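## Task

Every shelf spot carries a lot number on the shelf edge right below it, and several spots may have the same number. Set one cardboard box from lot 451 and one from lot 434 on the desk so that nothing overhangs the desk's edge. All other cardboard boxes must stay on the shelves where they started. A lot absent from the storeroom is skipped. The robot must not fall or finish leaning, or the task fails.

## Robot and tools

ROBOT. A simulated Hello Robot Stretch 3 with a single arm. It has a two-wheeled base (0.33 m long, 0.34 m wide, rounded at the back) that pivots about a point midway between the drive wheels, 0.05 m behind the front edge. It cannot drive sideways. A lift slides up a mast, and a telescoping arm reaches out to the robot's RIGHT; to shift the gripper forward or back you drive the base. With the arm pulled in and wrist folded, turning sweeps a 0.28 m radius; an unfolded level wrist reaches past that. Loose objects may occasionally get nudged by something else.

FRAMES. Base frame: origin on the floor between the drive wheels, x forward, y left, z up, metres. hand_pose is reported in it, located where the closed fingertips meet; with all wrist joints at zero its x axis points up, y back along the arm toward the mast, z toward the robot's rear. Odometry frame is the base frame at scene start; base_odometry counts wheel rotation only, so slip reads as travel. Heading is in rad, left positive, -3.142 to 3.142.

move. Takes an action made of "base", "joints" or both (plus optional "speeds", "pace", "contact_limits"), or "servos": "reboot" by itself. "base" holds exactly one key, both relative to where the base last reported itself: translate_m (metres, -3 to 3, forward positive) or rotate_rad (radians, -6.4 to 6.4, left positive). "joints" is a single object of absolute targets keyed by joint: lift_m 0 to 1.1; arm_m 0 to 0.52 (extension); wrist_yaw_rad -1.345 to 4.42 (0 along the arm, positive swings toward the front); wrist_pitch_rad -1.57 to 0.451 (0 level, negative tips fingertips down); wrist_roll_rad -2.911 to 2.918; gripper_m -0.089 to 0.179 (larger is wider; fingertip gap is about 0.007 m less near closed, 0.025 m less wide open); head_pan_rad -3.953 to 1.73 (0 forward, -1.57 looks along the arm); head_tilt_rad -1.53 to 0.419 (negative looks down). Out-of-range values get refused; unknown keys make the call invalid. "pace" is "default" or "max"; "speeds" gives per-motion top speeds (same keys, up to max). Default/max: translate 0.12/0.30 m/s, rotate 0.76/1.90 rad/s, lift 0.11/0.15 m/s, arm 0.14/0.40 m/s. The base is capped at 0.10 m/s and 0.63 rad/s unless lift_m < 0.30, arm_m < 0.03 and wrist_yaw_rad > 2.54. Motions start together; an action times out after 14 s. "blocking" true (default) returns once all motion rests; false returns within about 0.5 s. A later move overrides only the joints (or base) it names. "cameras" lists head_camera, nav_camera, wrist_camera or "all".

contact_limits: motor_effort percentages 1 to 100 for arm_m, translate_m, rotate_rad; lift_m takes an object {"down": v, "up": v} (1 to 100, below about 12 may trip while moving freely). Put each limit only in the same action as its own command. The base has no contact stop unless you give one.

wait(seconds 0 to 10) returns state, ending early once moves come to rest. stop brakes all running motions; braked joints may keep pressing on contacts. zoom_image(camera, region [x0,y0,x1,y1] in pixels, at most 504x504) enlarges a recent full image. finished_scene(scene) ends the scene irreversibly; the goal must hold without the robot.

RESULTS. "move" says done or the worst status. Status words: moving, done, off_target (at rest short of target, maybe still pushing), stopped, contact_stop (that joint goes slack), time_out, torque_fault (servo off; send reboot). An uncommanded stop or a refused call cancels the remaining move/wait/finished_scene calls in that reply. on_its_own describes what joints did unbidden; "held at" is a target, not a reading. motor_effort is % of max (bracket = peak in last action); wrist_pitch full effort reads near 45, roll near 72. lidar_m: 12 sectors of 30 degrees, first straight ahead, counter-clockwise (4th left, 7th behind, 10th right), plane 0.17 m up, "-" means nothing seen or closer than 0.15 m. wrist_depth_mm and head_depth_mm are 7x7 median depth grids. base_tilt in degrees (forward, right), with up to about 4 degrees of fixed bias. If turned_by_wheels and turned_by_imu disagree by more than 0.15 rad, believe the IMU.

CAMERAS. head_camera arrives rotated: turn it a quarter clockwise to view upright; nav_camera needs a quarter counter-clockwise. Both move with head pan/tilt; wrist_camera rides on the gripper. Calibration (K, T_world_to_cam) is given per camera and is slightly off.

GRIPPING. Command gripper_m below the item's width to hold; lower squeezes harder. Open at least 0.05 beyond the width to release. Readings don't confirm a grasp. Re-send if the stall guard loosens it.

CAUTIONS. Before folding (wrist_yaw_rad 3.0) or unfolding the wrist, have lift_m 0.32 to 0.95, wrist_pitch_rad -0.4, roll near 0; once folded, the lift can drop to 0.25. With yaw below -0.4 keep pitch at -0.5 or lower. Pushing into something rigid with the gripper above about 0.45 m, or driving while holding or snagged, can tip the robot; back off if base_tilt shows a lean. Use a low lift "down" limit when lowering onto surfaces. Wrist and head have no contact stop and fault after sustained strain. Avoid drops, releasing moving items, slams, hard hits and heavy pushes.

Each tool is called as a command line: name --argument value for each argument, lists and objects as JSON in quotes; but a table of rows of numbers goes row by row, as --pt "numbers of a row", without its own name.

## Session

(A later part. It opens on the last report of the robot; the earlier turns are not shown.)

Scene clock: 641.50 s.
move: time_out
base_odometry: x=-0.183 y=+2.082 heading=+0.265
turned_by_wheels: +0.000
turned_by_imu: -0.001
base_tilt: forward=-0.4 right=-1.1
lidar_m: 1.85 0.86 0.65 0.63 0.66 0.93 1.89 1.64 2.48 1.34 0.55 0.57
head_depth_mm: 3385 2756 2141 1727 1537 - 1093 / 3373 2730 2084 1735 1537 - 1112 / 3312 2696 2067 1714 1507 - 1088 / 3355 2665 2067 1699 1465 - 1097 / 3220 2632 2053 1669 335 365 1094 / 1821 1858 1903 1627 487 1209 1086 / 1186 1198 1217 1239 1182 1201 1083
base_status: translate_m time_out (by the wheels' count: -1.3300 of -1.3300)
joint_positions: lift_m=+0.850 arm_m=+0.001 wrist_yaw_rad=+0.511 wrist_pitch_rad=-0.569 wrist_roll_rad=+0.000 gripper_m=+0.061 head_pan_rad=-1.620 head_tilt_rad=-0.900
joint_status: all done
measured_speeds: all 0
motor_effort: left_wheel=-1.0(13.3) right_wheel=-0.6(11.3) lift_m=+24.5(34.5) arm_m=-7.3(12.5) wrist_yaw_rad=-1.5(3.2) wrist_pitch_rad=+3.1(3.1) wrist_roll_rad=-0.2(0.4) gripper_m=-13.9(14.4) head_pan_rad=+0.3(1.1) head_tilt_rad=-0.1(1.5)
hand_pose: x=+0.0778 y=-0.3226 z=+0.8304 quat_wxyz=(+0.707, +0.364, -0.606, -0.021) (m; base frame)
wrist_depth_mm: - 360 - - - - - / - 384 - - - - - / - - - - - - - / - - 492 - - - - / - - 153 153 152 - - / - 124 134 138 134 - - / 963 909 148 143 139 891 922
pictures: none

move --base '{"rotate_rad": -2.04}'

move --base '{"translate_m": 0.75}' --joints '{"head_pan_rad": -0.9, "head_tilt_rad": -0.6}' --cameras '["nav_camera"]'

move --base '{"translate_m": 0.7}'

move --base '{"rotate_rad": 0.47}' --joints '{"head_pan_rad": -1.57, "head_tilt_rad": -0.6}' --cameras '["head_camera"]'

Scene clock: 657.13 s.
move: done
base_odometry: x=-0.183 y=+2.082 heading=-1.775
turned_by_wheels: -2.040
turned_by_imu: -2.007
base_tilt: forward=-0.2 right=-1.2
lidar_m: 2.48 1.09 0.55 0.62 1.75 0.81 0.64 0.63 0.68 1.01 1.89 1.64
head_depth_mm: 759 815 886 971 1044 - 1096 / 860 942 1040 1154 1241 - 1111 / 1012 1120 1263 1450 1484 - 1088 / 1211 1378 1608 1651 1469 - 1098 / 1516 1801 1990 1681 335 365 1091 / 1663 1893 2035 1656 487 1217 1089 / 1606 1810 1965 1656 1380 1230 1087
base_status: done
joint_positions: lift_m=+0.850 arm_m=+0.001 wrist_yaw_rad=+0.511 wrist_pitch_rad=-0.569 wrist_roll_rad=+0.000 gripper_m=+0.061 head_pan_rad=-1.620 head_tilt_rad=-0.900
joint_status: not commanded
measured_speeds: all 0
motor_effort: left_wheel=+8.5(12.2) right_wheel=-10.3(13.3) lift_m=+25.7(26.0) arm_m=-12.3(13.3) wrist_yaw_rad=-0.8(3.1) wrist_pitch_rad=+3.0(3.1) wrist_roll_rad=-0.2(0.3) gripper_m=-13.6(14.3) head_pan_rad=+0.6(1.1) head_tilt_rad=-0.7(1.4)
hand_pose: x=+0.0778 y=-0.3226 z=+0.8304 quat_wxyz=(+0.707, +0.364, -0.606, -0.021) (m; base frame)
wrist_depth_mm: - - - - - - - / - - - - - - - / - - - - - - - / - - - - - - - / - - 154 153 152 - - / - 124 134 137 134 - - / 961 932 147 143 139 891 852
pictures: none

Scene clock: 665.77 s.
move: done
base_odometry: x=-0.335 y=+1.348 heading=-1.775
turned_by_wheels: +0.000
turned_by_imu: -0.001
base_tilt: forward=-0.2 right=-1.2
lidar_m: 2.53 1.92 0.89 0.70 0.69 0.74 1.33 1.31 1.41 1.62 1.15 1.24
head_depth_mm: 1259 1368 1506 1670 1816 1498 446 / 1290 1410 1527 1628 1797 1484 439 / 1320 1446 1550 1113 1666 1476 1179 / 1355 1484 1570 1097 1833 1462 1225 / 1384 1533 1621 1144 1824 1463 1220 / 1425 1568 1613 1132 1752 1463 1218 / 1472 1628 1590 1175 1808 1444 1215
base_status: done
joint_positions: lift_m=+0.850 arm_m=+0.001 wrist_yaw_rad=+0.511 wrist_pitch_rad=-0.569 wrist_roll_rad=+0.000 gripper_m=+0.061 head_pan_rad=-0.900 head_tilt_rad=-0.600
joint_status: all done
measured_speeds: all 0
motor_effort: left_wheel=+8.5(13.1) right_wheel=+1.0(10.2) lift_m=+25.9(27.0) arm_m=-11.0(13.2) wrist_yaw_rad=-1.3(3.5) wrist_pitch_rad=+3.0(3.1) wrist_roll_rad=-0.1(0.4) gripper_m=-13.4(14.4) head_pan_rad=-2.7(5.7) head_tilt_rad=-5.3(7.3)
hand_pose: x=+0.0778 y=-0.3226 z=+0.8304 quat_wxyz=(+0.707, +0.364, -0.606, -0.021) (m; base frame)
wrist_depth_mm: - - - - - - - / - - - - - - - / - - - - - - - / - - - - - - - / - - 154 152 152 - - / - 124 134 137 133 - - / 968 918 148 143 139 899 914
pictures: nav_camera (sideways)
camera_calibration:
nav_camera: T_world_to_cam=[[0.350648, -0.414513, 0.839777, -1.05179], [-0.772204, -0.635313, 0.00884348, 0.0433563], [0.529855, -0.65158, -0.54286, 0.656468], [0, 0, 0, 1]] pos_world=[0.0544543, 0.0193067, 1.23925]

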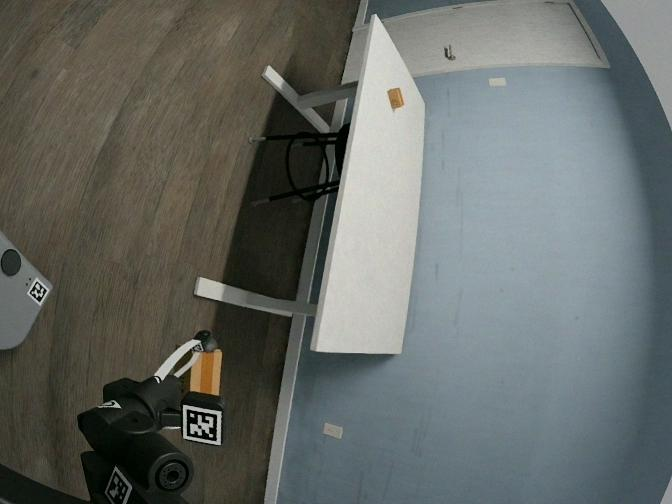

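Scene clock: 673.90 s.
move: done
base_odometry: x=-0.476 y=+0.663 heading=-1.775
turned_by_wheels: +0.000
turned_by_imu: +0.000
base_tilt: forward=-0.3 right=-1.2
lidar_m: 2.08 2.33 1.25 0.98 0.98 1.04 1.97 1.94 1.69 0.99 0.71 0.71
head_depth_mm: 1037 1130 1236 1132 841 732 446 / 1059 1156 1272 1129 834 1366 439 / 1083 1190 1317 1113 830 1198 1176 / 1117 1225 1356 1097 823 1424 1225 / 1141 1264 1384 1095 817 1384 1212 / 1174 1290 1411 1077 837 1448 1208 / 1207 1336 1443 1067 835 1405 1211
base_status: done
joint_positions: lift_m=+0.850 arm_m=+0.001 wrist_yaw_rad=+0.511 wrist_pitch_rad=-0.569 wrist_roll_rad=+0.000 gripper_m=+0.061 head_pan_rad=-0.900 head_tilt_rad=-0.600
joint_status: not commanded
measured_speeds: all 0
motor_effort: left_wheel=+7.1(12.1) right_wheel=+2.0(10.1) lift_m=+27.2(27.6) arm_m=-9.6(11.4) wrist_yaw_rad=-0.9(3.2) wrist_pitch_rad=+3.0(3.1) wrist_roll_rad=-0.1(0.4) gripper_m=-13.7(14.3) head_pan_rad=-2.9(3.7) head_tilt_rad=-3.1(5.7)
hand_pose: x=+0.0778 y=-0.3226 z=+0.8304 quat_wxyz=(+0.707, +0.364, -0.606, -0.021) (m; base frame)
wrist_depth_mm: 591 - - - - - - / - - - - - - - / - - - - - - - / - - - - - - - / - - 152 153 152 - - / - 124 134 137 134 - - / 985 918 148 143 140 868 931
pictures: none

Scene clock: 675.77 s.
move: done
base_odometry: x=-0.476 y=+0.663 heading=-1.305
turned_by_wheels: +0.470
turned_by_imu: +0.463
base_tilt: forward=-0.3 right=-1.2
lidar_m: 2.32 1.31 0.99 0.97 1.02 1.99 1.95 1.77 1.00 0.79 0.71 1.95
head_depth_mm: 1064 1168 1310 1136 841 1305 1315 / 1073 1177 1297 1124 835 1406 - / 1077 1179 1315 1109 828 1407 1292 / 1076 1188 1319 1106 822 1364 1221 / 1093 1192 1317 1089 818 723 301 / 1086 1200 1327 1079 811 1105 436 / 1097 1208 1325 1068 806 1368 1153
base_status: done
joint_positions: lift_m=+0.850 arm_m=+0.001 wrist_yaw_rad=+0.511 wrist_pitch_rad=-0.569 wrist_roll_rad=+0.000 gripper_m=+0.061 head_pan_rad=-1.577 head_tilt_rad=-0.600
joint_status: all done
measured_speeds: all 0
motor_effort: left_wheel=-8.6(12.4) right_wheel=+8.2(12.9) lift_m=+27.0(27.7) arm_m=-10.0(10.0) wrist_yaw_rad=-2.4(3.3) wrist_pitch_rad=+3.0(3.1) wrist_roll_rad=+0.0(0.3) gripper_m=-13.8(14.2) head_pan_rad=+3.5(5.7) head_tilt_rad=-3.0(7.6)
hand_pose: x=+0.0778 y=-0.3226 z=+0.8304 quat_wxyz=(+0.707, +0.364, -0.606, -0.021) (m; base frame)
wrist_depth_mm: - - - 626 - - - / - - - - - - - / - - - - - - - / - - - - - - - / - - 154 153 152 - - / - 124 134 138 133 - - / 984 927 148 143 139 890 914
pictures: head_camera (sideways)
camera_calibration:
head_camera: T_world_to_cam=[[-0.0430901, 0.520514, -0.852765, 1.12525], [0.997329, -0.0279799, -0.0674733, 0.0813236], [-0.0589811, -0.853394, -0.517918, 0.629931], [0, 0, 0, 1]] pos_world=[0.00453463, -0.0458509, 1.29131]

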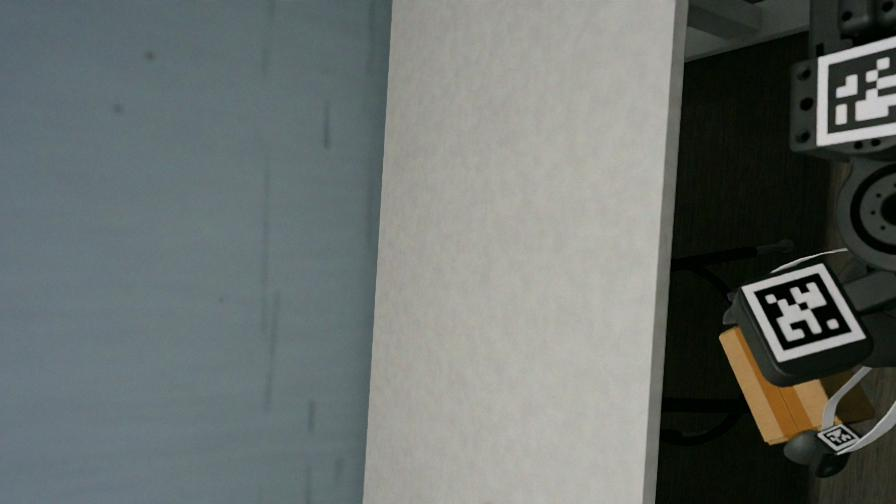

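move --joints '{"arm_m": 0.45}'

move --joints '{"lift_m": 0.77}' --speeds '{"lift_m": 0.03}' --contact_limits '{"lift_m": {"down": 13}}' --cameras '["wrist_camera"]'

Scene clock: 687.17 s.
move: done
base_odometry: x=-0.476 y=+0.663 heading=-1.305
turned_by_wheels: +0.000
turned_by_imu: +0.000
base_tilt: forward=-0.3 right=-1.1
lidar_m: 2.33 1.31 0.99 0.97 1.02 1.99 1.95 1.78 0.99 0.79 0.71 1.94
head_depth_mm: 1065 1170 1289 1133 372 - - / 1075 1172 1303 470 356 1371 1239 / 1076 1177 1271 620 829 1406 1234 / 1079 1187 1302 666 822 1352 1224 / 1084 1198 1325 949 816 1421 1221 / 1089 1199 1325 1079 813 1381 1189 / 1097 1205 1323 1069 805 1365 1213
base_status: not commanded
joint_positions: lift_m=+0.850 arm_m=+0.450 wrist_yaw_rad=+0.511 wrist_pitch_rad=-0.569 wrist_roll_rad=+0.000 gripper_m=+0.061 head_pan_rad=-1.570 head_tilt_rad=-0.600
joint_status: all done
measured_speeds: all 0
motor_effort: left_wheel=-8.3(9.1) right_wheel=+8.5(9.6) lift_m=+27.2(28.6) arm_m=+13.4(14.9) wrist_yaw_rad=-0.7(2.9) wrist_pitch_rad=+3.0(3.2) wrist_roll_rad=+0.0(0.3) gripper_m=-13.8(14.4) head_pan_rad=+3.0(4.2) head_tilt_rad=-3.1(3.8)
hand_pose: x=+0.0777 y=-0.7720 z=+0.8303 quat_wxyz=(+0.707, +0.364, -0.606, -0.021) (m; base frame)
wrist_depth_mm: - - - - - - - / - - - - - - - / 348 366 - - - - - / - - - - - - - / - - 151 153 149 - - / - - 134 137 134 - - / - - 141 143 138 - -
pictures: none

Scene clock: 690.27 s.
move: done
base_odometry: x=-0.476 y=+0.663 heading=-1.305
turned_by_wheels: +0.000
turned_by_imu: +0.000
base_tilt: forward=-0.4 right=-1.2
lidar_m: 2.32 1.31 0.99 0.97 1.02 1.99 1.94 1.78 1.00 0.79 0.71 1.94
head_depth_mm: 1069 1170 1294 1136 841 733 301 / 1073 1175 1306 1123 449 366 317 / 1078 1178 1305 634 797 1396 1238 / 1084 1186 1320 705 767 1360 1221 / 1089 1194 1327 1083 813 1433 1221 / 1095 1199 1329 1077 809 1381 1187 / 1096 1205 1331 1069 805 1370 1207
base_status: not commanded
joint_positions: lift_m=+0.770 arm_m=+0.450 wrist_yaw_rad=+0.511 wrist_pitch_rad=-0.545 wrist_roll_rad=+0.000 gripper_m=+0.061 head_pan_rad=-1.570 head_tilt_rad=-0.600
joint_status: all done
measured_speeds: all 0
motor_effort: left_wheel=-8.2(9.2) right_wheel=+8.1(9.6) lift_m=+18.7(27.4) arm_m=+10.7(13.6) wrist_yaw_rad=-1.2(3.0) wrist_pitch_rad=-1.3(3.2) wrist_roll_rad=+0.2(0.3) gripper_m=-13.7(14.2) head_pan_rad=+2.9(3.7) head_tilt_rad=-1.6(3.1)
contact_limits: lift_m down 13 (down: maximum 72; up: maximum 65)
hand_pose: x=+0.0796 y=-0.7752 z=+0.7552 quat_wxyz=(+0.707, +0.356, -0.610, -0.012) (m; base frame)
wrist_depth_mm: - - - - - - - / 305 - - - - - - / - - - - - - - / - - - - - - - / - - 151 152 148 - - / - - 134 137 133 - - / - - 141 143 138 - -
pictures: wrist_camera
camera_calibration:
wrist_camera: T_world_to_cam=[[-0.855063, -0.517663, -0.029877, -0.304033], [-0.332949, 0.592302, -0.733706, 1.07236], [0.397509, -0.617417, -0.67881, 0.168586], [0, 0, 0, 1]] pos_world=[0.0300605, -0.688462, 0.892155]

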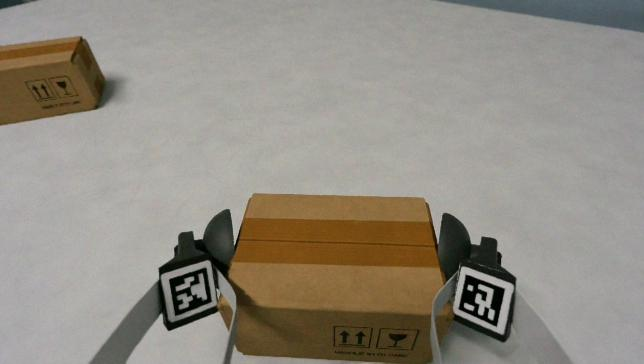

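Just in contact. Release.

move --joints '{"gripper_m": 0.15}'

move --joints '{"lift_m": 0.87}'

move --joints '{"arm_m": 0.1, "head_pan_rad": -1.3}' --cameras '["head_camera"]'

Scene clock: 698.83 s.
move: done
base_odometry: x=-0.476 y=+0.663 heading=-1.305
turned_by_wheels: +0.000
turned_by_imu: +0.000
base_tilt: forward=-0.3 right=-1.1
lidar_m: 2.32 1.31 0.99 0.97 1.02 1.99 1.95 1.77 0.99 0.79 0.71 1.94
head_depth_mm: 1066 1166 1297 1130 841 728 301 / 1074 1172 1304 1123 449 365 317 / 1079 1181 1310 636 796 1401 1229 / 1079 1186 1317 709 766 1356 1224 / 1088 1196 1327 1079 789 1424 1218 / 1094 1200 1332 1079 812 1383 1191 / 1095 1209 1316 1073 806 1374 1213
base_status: not commanded
joint_positions: lift_m=+0.770 arm_m=+0.450 wrist_yaw_rad=+0.511 wrist_pitch_rad=-0.560 wrist_roll_rad=+0.000 gripper_m=+0.150 head_pan_rad=-1.570 head_tilt_rad=-0.600
joint_status: all done
measured_speeds: all 0
motor_effort: left_wheel=-8.5(8.7) right_wheel=+8.6(9.3) lift_m=+26.9(27.2) arm_m=+6.4(8.5) wrist_yaw_rad=-2.4(3.1) wrist_pitch_rad=+1.4(1.5) wrist_roll_rad=-0.2(0.3) gripper_m=+0.6(81.2) head_pan_rad=+3.0(3.2) head_tilt_rad=-1.6(2.2)
contact_limits: lift_m down 13 (down: maximum 72; up: maximum 65)
hand_pose: x=+0.0784 y=-0.7732 z=+0.7521 quat_wxyz=(+0.707, +0.361, -0.608, -0.018) (m; base frame)
wrist_depth_mm: 318 - - - - - - / 309 - - - - - - / - - - - - - - / - - - 164 - - - / - 146 148 147 146 141 - / - 125 134 133 129 124 - / - 119 147 146 144 - 111
pictures: none

Scene clock: 700.57 s.
move: done
base_odometry: x=-0.476 y=+0.663 heading=-1.305
turned_by_wheels: +0.000
turned_by_imu: +0.000
base_tilt: forward=-0.3 right=-1.1
lidar_m: 2.33 1.31 0.99 0.97 1.02 1.99 1.95 1.78 0.99 0.79 0.71 1.95
head_depth_mm: 1062 1170 1303 1132 314 - 1221 / 1072 1176 1287 429 343 1406 1242 / 1072 1181 1257 969 828 1398 1233 / 1084 1191 1279 657 823 1354 1226 / 1089 1200 1322 1038 817 1423 1225 / 1090 1198 1325 1080 809 1373 1186 / 1100 1206 1322 1072 807 1373 1214
base_status: not commanded
joint_positions: lift_m=+0.870 arm_m=+0.450 wrist_yaw_rad=+0.511 wrist_pitch_rad=-0.561 wrist_roll_rad=+0.000 gripper_m=+0.150 head_pan_rad=-1.570 head_tilt_rad=-0.600
joint_status: all done
measured_speeds: all 0
motor_effort: left_wheel=-8.4(8.6) right_wheel=+8.8(9.3) lift_m=+29.9(33.3) arm_m=+5.9(7.4) wrist_yaw_rad=-1.7(2.8) wrist_pitch_rad=+1.5(1.7) wrist_roll_rad=-0.1(0.3) gripper_m=+0.7(1.1) head_pan_rad=+2.8(3.4) head_tilt_rad=-1.3(2.0)
hand_pose: x=+0.0784 y=-0.7731 z=+0.8520 quat_wxyz=(+0.707, +0.361, -0.607, -0.018) (m; base frame)
wrist_depth_mm: - - - - - - - / - - - - - - - / 368 380 - - - - - / 363 382 - - - - - / - 146 - - - 140 - / - 125 - 234 - 124 - / - 119 - 215 213 - 111
pictures: none

Scene clock: 704.37 s.
move: done
base_odometry: x=-0.476 y=+0.663 heading=-1.305
turned_by_wheels: +0.000
turned_by_imu: +0.000
base_tilt: forward=-0.2 right=-1.4
lidar_m: 2.32 1.31 0.99 0.97 1.02 1.99 1.94 1.78 1.00 0.79 0.71 1.94
head_depth_mm: 1045 1132 1235 1132 845 - 287 / 1070 1167 1280 1122 831 311 290 / 1102 1203 1334 1113 831 369 1183 / 1139 1241 1374 1092 823 1352 1232 / 1176 1295 1423 1091 817 1385 1225 / 1223 1345 1452 986 844 1450 1212 / 1264 1399 1545 1069 898 1410 1212
base_status: not commanded
joint_positions: lift_m=+0.870 arm_m=+0.100 wrist_yaw_rad=+0.511 wrist_pitch_rad=-0.561 wrist_roll_rad=+0.000 gripper_m=+0.150 head_pan_rad=-1.300 head_tilt_rad=-0.600
joint_status: all done
measured_speeds: all 0
motor_effort: left_wheel=-8.0(8.6) right_wheel=+8.6(9.4) lift_m=+24.7(29.4) arm_m=-12.4(14.4) wrist_yaw_rad=-1.4(3.2) wrist_pitch_rad=+1.6(1.8) wrist_roll_rad=-0.2(0.3) gripper_m=+0.4(1.2) head_pan_rad=-2.8(4.7) head_tilt_rad=-0.2(1.9)
hand_pose: x=+0.0783 y=-0.4230 z=+0.8519 quat_wxyz=(+0.707, +0.361, -0.607, -0.018) (m; base frame)
wrist_depth_mm: - - - - - - - / - - - - - - - / - - - - - 420 - / - - - - - - - / - - - - - 140 - / - 126 - - - 124 - / 925 959 980 973 971 905 111
pictures: head_camera (sideways)
camera_calibration:
head_camera: T_world_to_cam=[[-0.183919, 0.488808, -0.852784, 1.1261], [0.966893, 0.246102, -0.0674653, 0.0815835], [0.176894, -0.836959, -0.517888, 0.628494], [0, 0, 0, 1]] pos_world=[0.017051, -0.0444995, 1.29131]

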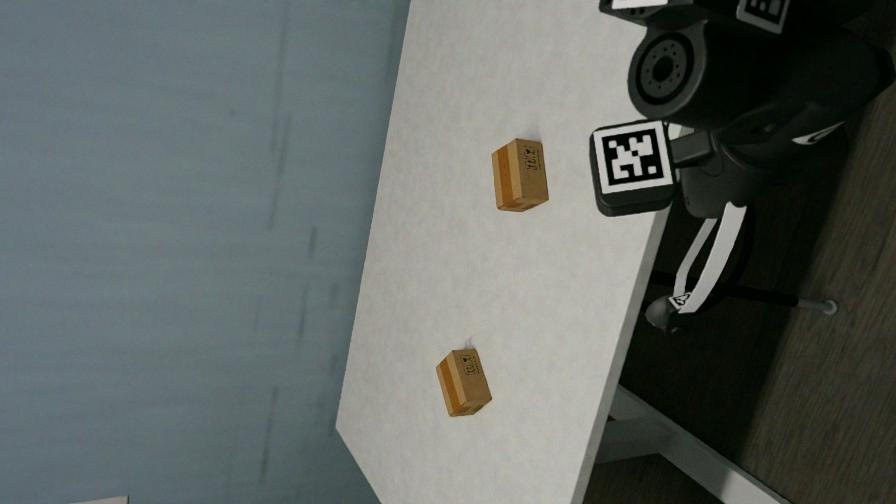

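Both on the desk.

finished_scene --scene 2

The scene is finished: the task was done.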